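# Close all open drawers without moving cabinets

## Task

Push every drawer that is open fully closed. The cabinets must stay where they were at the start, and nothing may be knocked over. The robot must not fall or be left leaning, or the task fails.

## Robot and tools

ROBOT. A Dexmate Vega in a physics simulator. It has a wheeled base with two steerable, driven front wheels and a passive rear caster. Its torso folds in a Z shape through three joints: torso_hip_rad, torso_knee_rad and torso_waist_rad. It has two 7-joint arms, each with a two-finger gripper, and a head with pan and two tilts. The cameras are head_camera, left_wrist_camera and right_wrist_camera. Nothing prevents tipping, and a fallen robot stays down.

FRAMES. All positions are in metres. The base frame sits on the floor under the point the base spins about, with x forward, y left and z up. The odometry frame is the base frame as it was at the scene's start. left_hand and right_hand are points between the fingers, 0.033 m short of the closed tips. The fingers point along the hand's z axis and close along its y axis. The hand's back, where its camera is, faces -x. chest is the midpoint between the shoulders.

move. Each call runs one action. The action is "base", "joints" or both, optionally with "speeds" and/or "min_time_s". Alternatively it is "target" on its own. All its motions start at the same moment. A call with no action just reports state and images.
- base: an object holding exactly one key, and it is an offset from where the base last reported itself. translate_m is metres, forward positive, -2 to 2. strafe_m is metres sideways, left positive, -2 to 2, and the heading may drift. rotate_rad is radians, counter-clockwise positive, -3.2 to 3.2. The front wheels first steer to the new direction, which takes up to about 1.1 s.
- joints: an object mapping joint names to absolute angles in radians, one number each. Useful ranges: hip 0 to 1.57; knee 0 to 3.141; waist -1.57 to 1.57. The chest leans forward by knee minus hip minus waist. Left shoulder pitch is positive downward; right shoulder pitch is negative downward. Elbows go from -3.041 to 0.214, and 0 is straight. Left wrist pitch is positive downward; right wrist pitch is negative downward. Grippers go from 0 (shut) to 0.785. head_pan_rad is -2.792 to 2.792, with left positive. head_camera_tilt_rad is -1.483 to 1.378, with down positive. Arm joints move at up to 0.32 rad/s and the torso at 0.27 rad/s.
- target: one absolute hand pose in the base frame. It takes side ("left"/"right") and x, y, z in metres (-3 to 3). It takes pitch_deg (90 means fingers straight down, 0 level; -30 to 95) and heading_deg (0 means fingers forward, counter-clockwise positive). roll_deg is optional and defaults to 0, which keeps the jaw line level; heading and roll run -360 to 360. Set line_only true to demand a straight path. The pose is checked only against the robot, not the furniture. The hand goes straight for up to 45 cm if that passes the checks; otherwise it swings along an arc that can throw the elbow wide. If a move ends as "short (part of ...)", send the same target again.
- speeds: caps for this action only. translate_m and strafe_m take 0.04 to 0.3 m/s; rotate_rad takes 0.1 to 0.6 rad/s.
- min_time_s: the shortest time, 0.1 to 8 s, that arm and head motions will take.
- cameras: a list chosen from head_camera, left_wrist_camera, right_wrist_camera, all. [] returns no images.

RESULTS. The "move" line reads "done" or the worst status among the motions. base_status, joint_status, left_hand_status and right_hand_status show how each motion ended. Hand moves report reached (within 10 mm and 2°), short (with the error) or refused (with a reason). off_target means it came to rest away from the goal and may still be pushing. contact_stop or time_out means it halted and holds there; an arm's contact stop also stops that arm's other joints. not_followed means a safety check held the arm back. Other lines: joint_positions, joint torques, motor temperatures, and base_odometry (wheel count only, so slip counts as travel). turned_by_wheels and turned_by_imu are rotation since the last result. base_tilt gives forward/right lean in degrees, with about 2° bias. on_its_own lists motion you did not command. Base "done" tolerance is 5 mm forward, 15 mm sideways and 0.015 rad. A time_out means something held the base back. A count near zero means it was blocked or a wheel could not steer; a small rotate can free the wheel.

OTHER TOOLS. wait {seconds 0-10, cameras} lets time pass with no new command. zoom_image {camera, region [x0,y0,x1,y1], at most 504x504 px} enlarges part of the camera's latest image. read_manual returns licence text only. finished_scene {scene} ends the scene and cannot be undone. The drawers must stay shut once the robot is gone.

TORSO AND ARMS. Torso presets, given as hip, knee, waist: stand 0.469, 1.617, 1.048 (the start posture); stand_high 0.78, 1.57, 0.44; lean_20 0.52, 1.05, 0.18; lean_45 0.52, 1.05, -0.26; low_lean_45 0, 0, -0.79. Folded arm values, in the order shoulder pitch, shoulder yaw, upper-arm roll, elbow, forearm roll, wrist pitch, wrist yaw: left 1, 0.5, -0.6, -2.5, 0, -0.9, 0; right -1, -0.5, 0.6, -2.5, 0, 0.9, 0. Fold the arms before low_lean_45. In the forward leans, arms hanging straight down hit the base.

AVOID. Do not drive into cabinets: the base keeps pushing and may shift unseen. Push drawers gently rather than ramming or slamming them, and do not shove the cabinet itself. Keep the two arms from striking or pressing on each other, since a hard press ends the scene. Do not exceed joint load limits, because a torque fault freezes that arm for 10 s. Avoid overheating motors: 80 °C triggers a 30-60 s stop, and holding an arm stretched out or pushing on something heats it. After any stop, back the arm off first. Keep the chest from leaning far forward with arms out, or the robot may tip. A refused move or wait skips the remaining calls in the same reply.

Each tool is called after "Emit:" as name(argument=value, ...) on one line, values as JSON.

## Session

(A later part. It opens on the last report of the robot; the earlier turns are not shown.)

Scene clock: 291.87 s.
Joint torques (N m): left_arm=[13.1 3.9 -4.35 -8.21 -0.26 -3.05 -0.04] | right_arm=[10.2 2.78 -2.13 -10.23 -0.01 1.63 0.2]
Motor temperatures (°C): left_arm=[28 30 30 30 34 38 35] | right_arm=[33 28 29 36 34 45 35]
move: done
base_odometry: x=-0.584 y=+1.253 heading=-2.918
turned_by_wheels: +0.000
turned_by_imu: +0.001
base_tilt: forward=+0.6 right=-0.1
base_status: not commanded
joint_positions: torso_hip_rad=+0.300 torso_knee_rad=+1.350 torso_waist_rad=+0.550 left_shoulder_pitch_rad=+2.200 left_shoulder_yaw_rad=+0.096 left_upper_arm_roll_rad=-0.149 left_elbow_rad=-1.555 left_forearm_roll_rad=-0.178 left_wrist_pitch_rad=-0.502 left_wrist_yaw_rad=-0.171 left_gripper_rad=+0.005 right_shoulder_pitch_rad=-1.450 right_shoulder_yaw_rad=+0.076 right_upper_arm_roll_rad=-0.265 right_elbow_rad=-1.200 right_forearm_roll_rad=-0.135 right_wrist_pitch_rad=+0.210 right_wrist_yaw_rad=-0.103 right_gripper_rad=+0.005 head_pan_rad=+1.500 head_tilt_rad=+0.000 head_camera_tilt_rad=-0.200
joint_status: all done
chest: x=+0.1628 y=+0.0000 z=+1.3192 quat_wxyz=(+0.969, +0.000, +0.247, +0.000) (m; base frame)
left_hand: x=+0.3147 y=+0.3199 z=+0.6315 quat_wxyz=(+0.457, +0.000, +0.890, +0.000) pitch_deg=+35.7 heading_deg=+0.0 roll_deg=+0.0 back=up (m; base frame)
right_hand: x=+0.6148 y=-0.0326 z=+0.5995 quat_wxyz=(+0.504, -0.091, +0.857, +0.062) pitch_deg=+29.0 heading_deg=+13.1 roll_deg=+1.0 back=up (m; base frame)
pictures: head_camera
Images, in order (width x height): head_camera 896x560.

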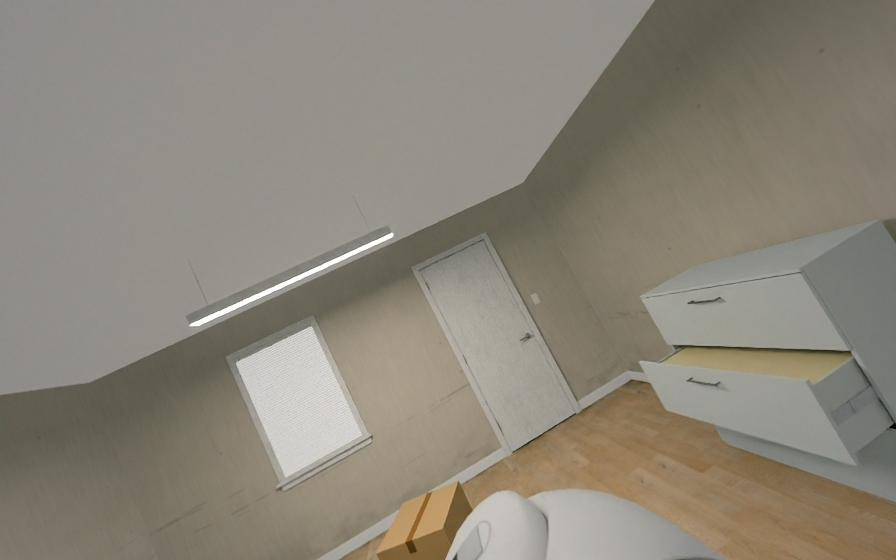

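Emit:
move(base={"strafe_m":1.65}, joints={"head_pan_rad":0,"head_camera_tilt_rad":0}, cameras=["head_camera"])

Scene clock: 303.50 s.
Joint torques (N m): left_arm=[11.97 2.24 -2.93 -4.79 -0.13 -2.42 -0.2] | right_arm=[9.08 4.15 -2.55 -10.27 0.12 2.37 0.12]
Motor temperatures (°C): left_arm=[28 30 30 30 34 38 35] | right_arm=[32 28 29 35 34 42 35]
move: done
base_odometry: x=-0.194 y=-0.346 heading=-2.894
turned_by_wheels: +0.024
turned_by_imu: +0.012
base_tilt: forward=+0.7 right=-0.1
base_status: done
joint_positions: torso_hip_rad=+0.300 torso_knee_rad=+1.350 torso_waist_rad=+0.550 left_shoulder_pitch_rad=+2.200 left_shoulder_yaw_rad=+0.096 left_upper_arm_roll_rad=-0.149 left_elbow_rad=-1.555 left_forearm_roll_rad=-0.178 left_wrist_pitch_rad=-0.502 left_wrist_yaw_rad=-0.171 left_gripper_rad=+0.005 right_shoulder_pitch_rad=-1.450 right_shoulder_yaw_rad=+0.076 right_upper_arm_roll_rad=-0.265 right_elbow_rad=-1.200 right_forearm_roll_rad=-0.135 right_wrist_pitch_rad=+0.210 right_wrist_yaw_rad=-0.103 right_gripper_rad=+0.005 head_pan_rad=+0.000 head_tilt_rad=+0.000 head_camera_tilt_rad=+0.000
joint_status: all done
chest: x=+0.1628 y=+0.0000 z=+1.3192 quat_wxyz=(+0.969, +0.000, +0.247, +0.000) (m; base frame)
left_hand: x=+0.3147 y=+0.3199 z=+0.6315 quat_wxyz=(+0.457, +0.000, +0.890, +0.000) pitch_deg=+35.7 heading_deg=+0.0 roll_deg=+0.0 back=up (m; base frame)
right_hand: x=+0.6148 y=-0.0326 z=+0.5995 quat_wxyz=(+0.504, -0.091, +0.857, +0.062) pitch_deg=+29.0 heading_deg=+13.1 roll_deg=+1.0 back=up (m; base frame)
pictures: head_camera
Images, in order (width x height): head_camera 896x560.

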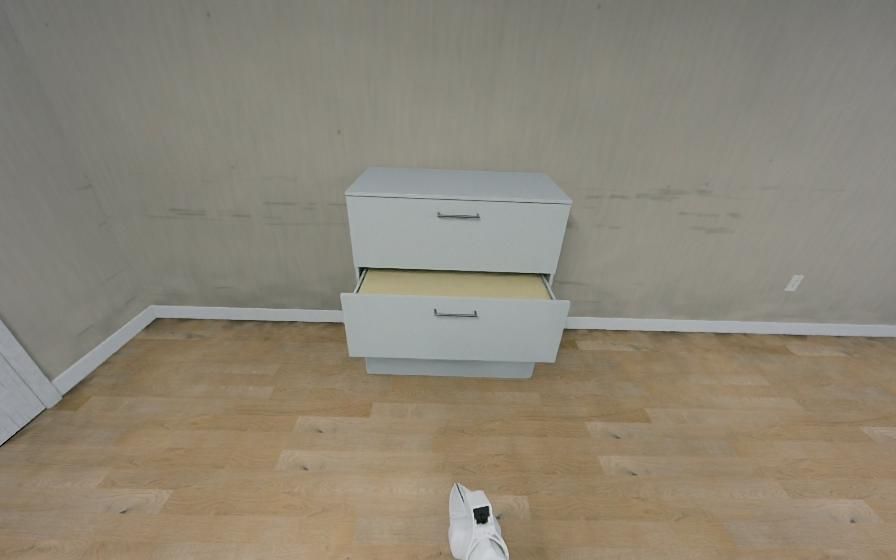

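Emit:
move(base={"rotate_rad":-0.05}, cameras=[])

Emit:
move(target={"side":"right","x":0.55,"y":0.02,"z":0.50,"pitch_deg":40,"heading_deg":15}, cameras=[])

Emit:
move(base={"translate_m":0.74})

Scene clock: 318.87 s.
Joint torques (N m): left_arm=[10.42 1.54 -5.5 -7.49 -0.63 -0.93 -0.34] | right_arm=[9.58 3.94 -2.12 -10.1 -0.01 2.09 0.2]
Motor temperatures (°C): left_arm=[28 30 30 30 34 38 35] | right_arm=[31 28 29 34 34 40 35]
move: done
base_odometry: x=-0.194 y=-0.346 heading=-2.943
turned_by_wheels: -0.050
turned_by_imu: -0.048
base_tilt: forward=+0.7 right=-0.1
base_status: done
joint_positions: torso_hip_rad=+0.300 torso_knee_rad=+1.350 torso_waist_rad=+0.550 left_shoulder_pitch_rad=+2.200 left_shoulder_yaw_rad=+0.096 left_upper_arm_roll_rad=-0.149 left_elbow_rad=-1.555 left_forearm_roll_rad=-0.178 left_wrist_pitch_rad=-0.502 left_wrist_yaw_rad=-0.171 left_gripper_rad=+0.005 right_shoulder_pitch_rad=-1.450 right_shoulder_yaw_rad=+0.076 right_upper_arm_roll_rad=-0.265 right_elbow_rad=-1.200 right_forearm_roll_rad=-0.135 right_wrist_pitch_rad=+0.210 right_wrist_yaw_rad=-0.103 right_gripper_rad=+0.005 head_pan_rad=+0.000 head_tilt_rad=+0.000 head_camera_tilt_rad=+0.000
joint_status: not commanded
chest: x=+0.1628 y=+0.0000 z=+1.3192 quat_wxyz=(+0.969, +0.000, +0.247, +0.000) (m; base frame)
left_hand: x=+0.3147 y=+0.3199 z=+0.6315 quat_wxyz=(+0.457, +0.000, +0.890, +0.000) pitch_deg=+35.7 heading_deg=+0.0 roll_deg=+0.0 back=up (m; base frame)
right_hand: x=+0.6148 y=-0.0326 z=+0.5995 quat_wxyz=(+0.504, -0.091, +0.857, +0.062) pitch_deg=+29.0 heading_deg=+13.1 roll_deg=+1.0 back=up (m; base frame)
pictures: none
No camera images: "cameras" was empty.

Scene clock: 322.23 s.
Joint torques (N m): left_arm=[9.61 -0.13 -5.14 -7.12 0.18 -2.15 -0.16] | right_arm=[11.78 9.24 -6.46 -3.33 -0.81 1.94 -0.27]
Motor temperatures (°C): left_arm=[28 30 30 30 34 38 35] | right_arm=[31 28 29 34 34 39 35]
move: done
base_odometry: x=-0.194 y=-0.346 heading=-2.943
turned_by_wheels: +0.000
turned_by_imu: +0.001
base_tilt: forward=+0.6 right=-0.1
base_status: not commanded
joint_positions: torso_hip_rad=+0.300 torso_knee_rad=+1.350 torso_waist_rad=+0.550 left_shoulder_pitch_rad=+2.200 left_shoulder_yaw_rad=+0.096 left_upper_arm_roll_rad=-0.149 left_elbow_rad=-1.555 left_forearm_roll_rad=-0.178 left_wrist_pitch_rad=-0.502 left_wrist_yaw_rad=-0.171 left_gripper_rad=+0.005 right_shoulder_pitch_rad=-1.285 right_shoulder_yaw_rad=+0.178 right_upper_arm_roll_rad=-0.317 right_elbow_rad=-0.738 right_forearm_roll_rad=-0.172 right_wrist_pitch_rad=+0.273 right_wrist_yaw_rad=-0.212 right_gripper_rad=+0.005 head_pan_rad=+0.000 head_tilt_rad=+0.000 head_camera_tilt_rad=+0.000
joint_status: not commanded
chest: x=+0.1628 y=+0.0000 z=+1.3192 quat_wxyz=(+0.969, +0.000, +0.247, +0.000) (m; base frame)
left_hand: x=+0.3147 y=+0.3199 z=+0.6315 quat_wxyz=(+0.457, +0.000, +0.890, +0.000) pitch_deg=+35.7 heading_deg=+0.0 roll_deg=+0.0 back=up (m; base frame)
right_hand: x=+0.5504 y=+0.0192 z=+0.5005 quat_wxyz=(+0.420, -0.118, +0.898, +0.055) pitch_deg=+39.9 heading_deg=+15.0 roll_deg=+0.0 back=up (m; base frame)
right_hand_status: reached (straight line, planned for 1.8 s): 1 mm and 0.1 deg off.
pictures: none
No camera images: "cameras" was empty.

Scene clock: 326.53 s.
Joint torques (N m): left_arm=[10.16 4.03 -3.7 -8.34 -0.16 -2.06 -0.18] | right_arm=[10.2 8.61 -5.37 -7.85 -0.94 3.22 -0.6]
Motor temperatures (°C): left_arm=[28 30 30 30 34 38 35] | right_arm=[31 28 29 33 34 39 35]
move: done
base_odometry: x=-0.919 y=-0.493 heading=-2.944
turned_by_wheels: +0.000
turned_by_imu: +0.001
base_tilt: forward=+0.6 right=-0.1
base_status: done
joint_positions: torso_hip_rad=+0.300 torso_knee_rad=+1.350 torso_waist_rad=+0.550 left_shoulder_pitch_rad=+2.200 left_shoulder_yaw_rad=+0.096 left_upper_arm_roll_rad=-0.149 left_elbow_rad=-1.555 left_forearm_roll_rad=-0.178 left_wrist_pitch_rad=-0.502 left_wrist_yaw_rad=-0.171 left_gripper_rad=+0.005 right_shoulder_pitch_rad=-1.283 right_shoulder_yaw_rad=+0.179 right_upper_arm_roll_rad=-0.318 right_elbow_rad=-0.732 right_forearm_roll_rad=-0.172 right_wrist_pitch_rad=+0.274 right_wrist_yaw_rad=-0.214 right_gripper_rad=+0.005 head_pan_rad=+0.000 head_tilt_rad=+0.000 head_camera_tilt_rad=+0.000
joint_status: not commanded
chest: x=+0.1629 y=+0.0000 z=+1.3192 quat_wxyz=(+0.969, +0.000, +0.247, +0.000) (m; base frame)
left_hand: x=+0.3147 y=+0.3199 z=+0.6315 quat_wxyz=(+0.457, +0.000, +0.890, +0.000) pitch_deg=+35.7 heading_deg=+0.0 roll_deg=+0.0 back=up (m; base frame)
right_hand: x=+0.5494 y=+0.0198 z=+0.4994 quat_wxyz=(+0.418, -0.118, +0.899, +0.055) pitch_deg=+40.1 heading_deg=+15.0 roll_deg=+0.0 back=up (m; base frame)
pictures: head_camera, left_wrist_camera, right_wrist_camera
Images, in order (width x height): head_camera 896x560, left_wrist_camera 672x420, right_wrist_camera 672x420.

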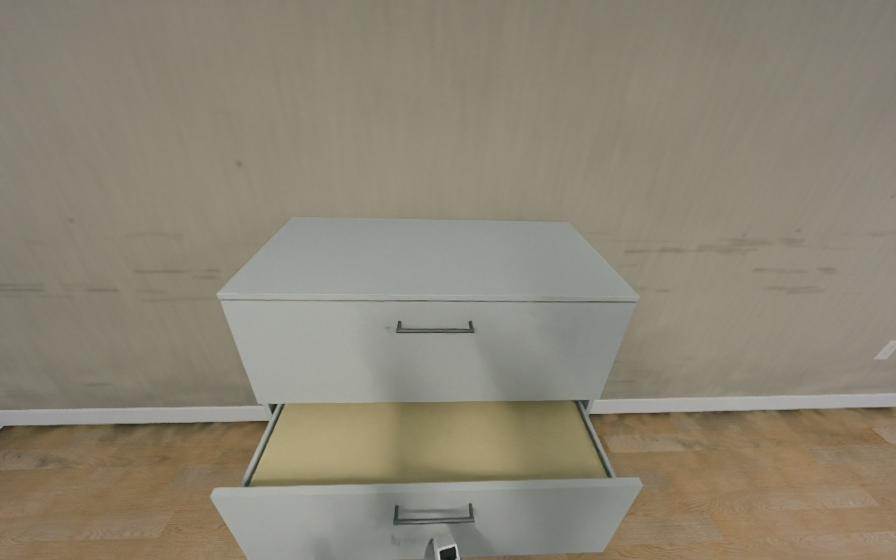

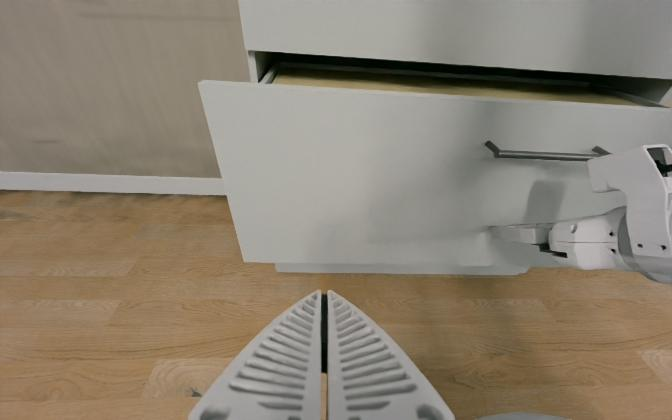

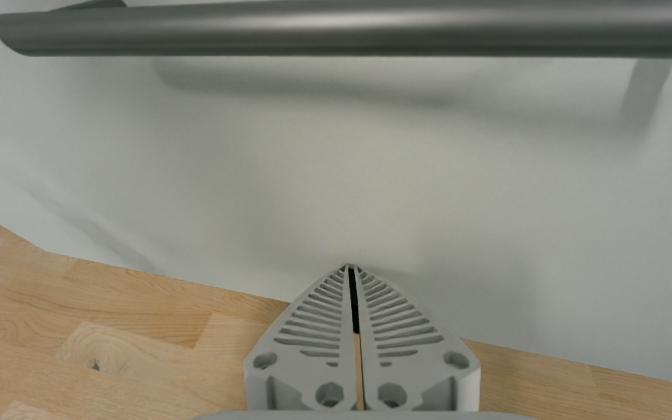

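Emit:
move(base={"translate_m":0.21}, speeds={"translate_m":0.06})

Scene clock: 332.87 s.
Joint torques (N m): left_arm=[12.83 -0.07 -3.17 -5.38 -0.97 -3 0.04] | right_arm=[11.29 4.71 -1.17 -8.66 -0.09 2.11 -0.27]
Motor temperatures (°C): left_arm=[28 30 30 30 34 38 35] | right_arm=[31 28 29 33 34 39 35]
move: done
base_odometry: x=-1.124 y=-0.535 heading=-2.944
turned_by_wheels: +0.000
turned_by_imu: +0.001
base_tilt: forward=+0.7 right=-0.1
base_status: done
joint_positions: torso_hip_rad=+0.300 torso_knee_rad=+1.350 torso_waist_rad=+0.550 left_shoulder_pitch_rad=+2.200 left_shoulder_yaw_rad=+0.096 left_upper_arm_roll_rad=-0.149 left_elbow_rad=-1.555 left_forearm_roll_rad=-0.178 left_wrist_pitch_rad=-0.502 left_wrist_yaw_rad=-0.171 left_gripper_rad=+0.005 right_shoulder_pitch_rad=-1.283 right_shoulder_yaw_rad=+0.179 right_upper_arm_roll_rad=-0.318 right_elbow_rad=-0.732 right_forearm_roll_rad=-0.172 right_wrist_pitch_rad=+0.274 right_wrist_yaw_rad=-0.214 right_gripper_rad=+0.005 head_pan_rad=+0.000 head_tilt_rad=+0.000 head_camera_tilt_rad=+0.000
joint_status: not commanded
chest: x=+0.1629 y=+0.0000 z=+1.3192 quat_wxyz=(+0.969, +0.000, +0.247, +0.000) (m; base frame)
left_hand: x=+0.3147 y=+0.3199 z=+0.6315 quat_wxyz=(+0.457, +0.000, +0.890, +0.000) pitch_deg=+35.7 heading_deg=+0.0 roll_deg=+0.0 back=up (m; base frame)
right_hand: x=+0.5493 y=+0.0201 z=+0.4996 quat_wxyz=(+0.418, -0.118, +0.899, +0.055) pitch_deg=+40.1 heading_deg=+15.0 roll_deg=+0.0 back=up (m; base frame)
pictures: head_camera, left_wrist_camera, right_wrist_camera
Images, in order (width x height): head_camera 896x560, left_wrist_camera 672x420, right_wrist_camera 672x420.

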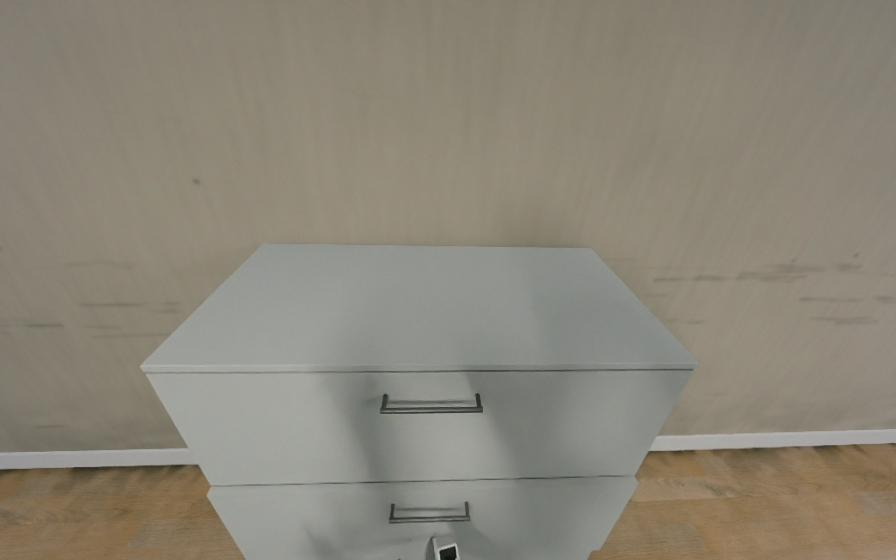

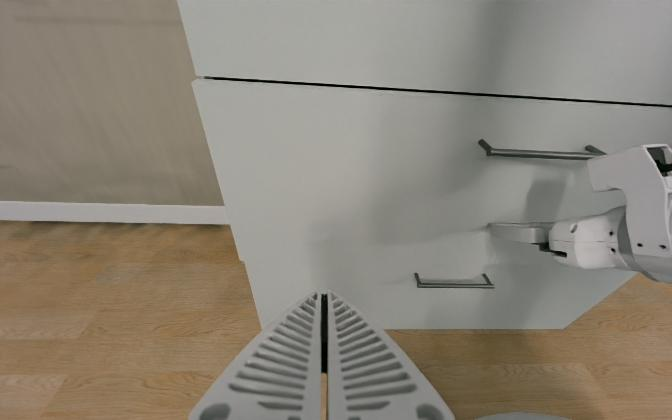

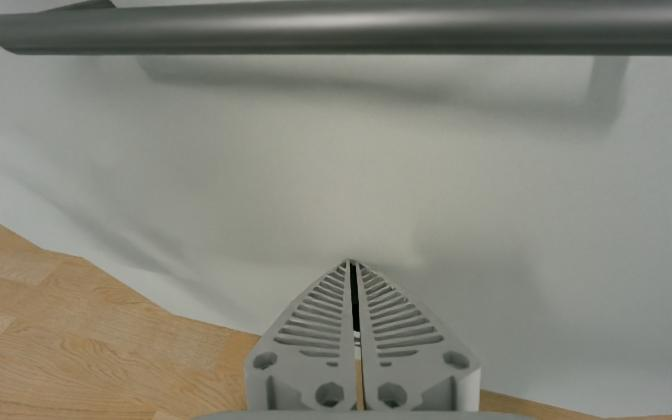

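Emit:
move(base={"translate_m":0.03}, speeds={"translate_m":0.05}, cameras=["left_wrist_camera","right_wrist_camera"])

Emit:
zoom_image(camera="left_wrist_camera", region=[170, 40, 420, 290])

Scene clock: 338.53 s.
Joint torques (N m): left_arm=[12.13 2.22 -5.14 -6.47 -0.34 -2.25 -0.13] | right_arm=[17.44 5.97 -1.35 -13.53 -0.19 4.6 -2.85]
Motor temperatures (°C): left_arm=[28 30 30 30 34 38 35] | right_arm=[31 28 29 33 34 38 35]
move: done
base_odometry: x=-1.154 y=-0.541 heading=-2.945
turned_by_wheels: -0.001
turned_by_imu: +0.000
base_tilt: forward=+0.7 right=-0.1
base_status: done
joint_positions: torso_hip_rad=+0.300 torso_knee_rad=+1.350 torso_waist_rad=+0.550 left_shoulder_pitch_rad=+2.200 left_shoulder_yaw_rad=+0.096 left_upper_arm_roll_rad=-0.149 left_elbow_rad=-1.555 left_forearm_roll_rad=-0.178 left_wrist_pitch_rad=-0.502 left_wrist_yaw_rad=-0.171 left_gripper_rad=+0.005 right_shoulder_pitch_rad=-1.283 right_shoulder_yaw_rad=+0.179 right_upper_arm_roll_rad=-0.318 right_elbow_rad=-0.731 right_forearm_roll_rad=-0.172 right_wrist_pitch_rad=+0.273 right_wrist_yaw_rad=-0.213 right_gripper_rad=+0.005 head_pan_rad=+0.000 head_tilt_rad=+0.000 head_camera_tilt_rad=+0.000
joint_status: not commanded
chest: x=+0.1627 y=+0.0000 z=+1.3193 quat_wxyz=(+0.969, +0.000, +0.247, +0.000) (m; base frame)
left_hand: x=+0.3146 y=+0.3199 z=+0.6315 quat_wxyz=(+0.457, +0.000, +0.890, +0.000) pitch_deg=+35.7 heading_deg=+0.0 roll_deg=+0.0 back=up (m; base frame)
right_hand: x=+0.5485 y=+0.0202 z=+0.4991 quat_wxyz=(+0.418, -0.119, +0.899, +0.055) pitch_deg=+40.1 heading_deg=+15.1 roll_deg=+0.0 back=up (m; base frame)
pictures: left_wrist_camera, right_wrist_camera
Images, in order (width x height): left_wrist_camera 672x420, right_wrist_camera 672x420.

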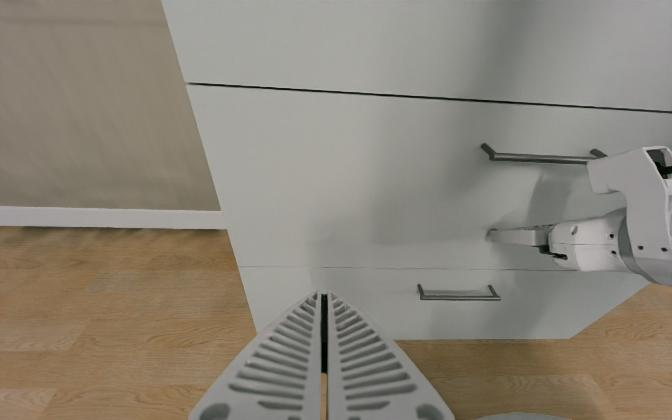

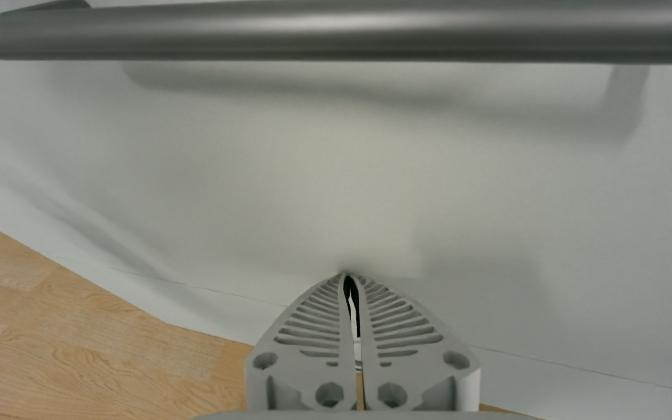

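Scaled by 2.016 from the camera's 672x420 image, which has a finer 960x600 frame.

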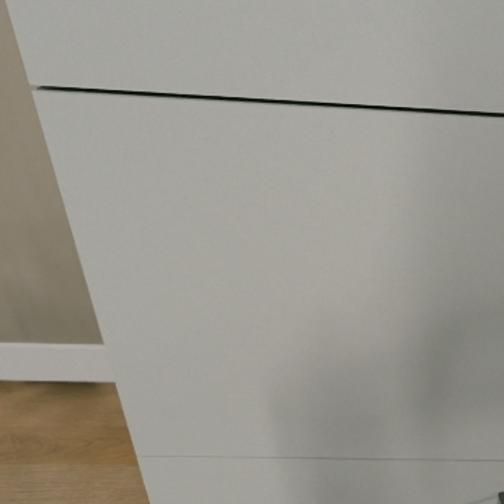

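Closed. Back off and verify.

Emit:
move(base={"translate_m":-0.6}, cameras=["head_camera"])

Emit:
zoom_image(camera="head_camera", region=[280, 140, 640, 440])

Scene clock: 344.63 s.
Joint torques (N m): left_arm=[13.28 4.12 -5.1 -7.69 0.09 -3.06 -0.17] | right_arm=[9.8 6.02 -1.15 -7.7 -0.29 2.36 -0.08]
Motor temperatures (°C): left_arm=[28 30 30 30 34 38 35] | right_arm=[31 28 29 33 34 38 35]
move: done
base_odometry: x=-0.566 y=-0.423 heading=-2.945
turned_by_wheels: +0.000
turned_by_imu: -0.001
base_tilt: forward=+0.7 right=-0.1
base_status: done
joint_positions: torso_hip_rad=+0.300 torso_knee_rad=+1.350 torso_waist_rad=+0.550 left_shoulder_pitch_rad=+2.200 left_shoulder_yaw_rad=+0.096 left_upper_arm_roll_rad=-0.149 left_elbow_rad=-1.555 left_forearm_roll_rad=-0.178 left_wrist_pitch_rad=-0.502 left_wrist_yaw_rad=-0.171 left_gripper_rad=+0.005 right_shoulder_pitch_rad=-1.283 right_shoulder_yaw_rad=+0.179 right_upper_arm_roll_rad=-0.318 right_elbow_rad=-0.732 right_forearm_roll_rad=-0.172 right_wrist_pitch_rad=+0.274 right_wrist_yaw_rad=-0.214 right_gripper_rad=+0.005 head_pan_rad=+0.000 head_tilt_rad=+0.000 head_camera_tilt_rad=+0.000
joint_status: not commanded
chest: x=+0.1629 y=+0.0000 z=+1.3192 quat_wxyz=(+0.969, +0.000, +0.247, +0.000) (m; base frame)
left_hand: x=+0.3147 y=+0.3199 z=+0.6315 quat_wxyz=(+0.457, +0.000, +0.890, +0.000) pitch_deg=+35.7 heading_deg=+0.0 roll_deg=+0.0 back=up (m; base frame)
right_hand: x=+0.5494 y=+0.0200 z=+0.4996 quat_wxyz=(+0.419, -0.118, +0.899, +0.055) pitch_deg=+40.1 heading_deg=+15.0 roll_deg=+0.0 back=up (m; base frame)
pictures: head_camera
Images, in order (width x height): head_camera 896x560.

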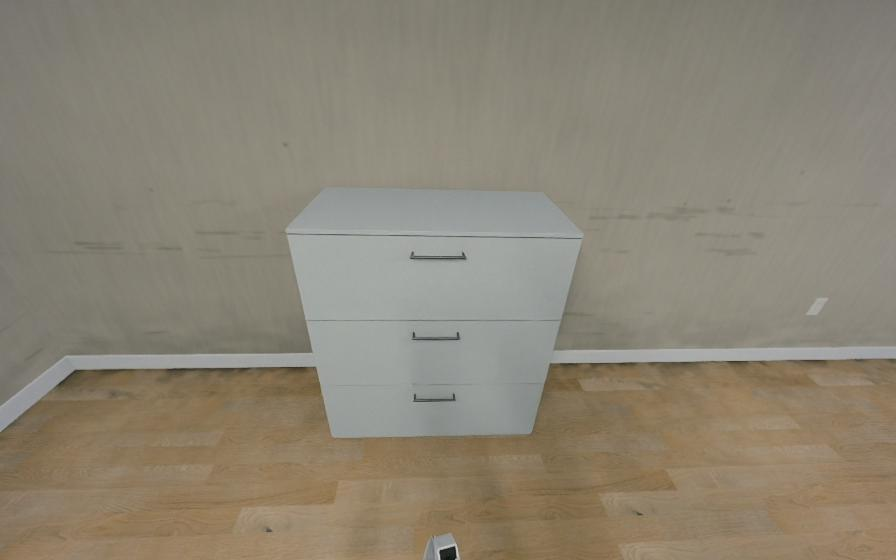

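Scaled by 1.400 from the camera's 896x560 image, which has a finer 960x600 frame.

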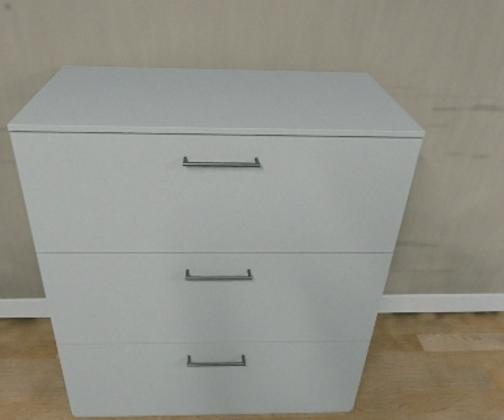

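Emit:
finished_scene(scene=3)

The scene is finished: the task was done.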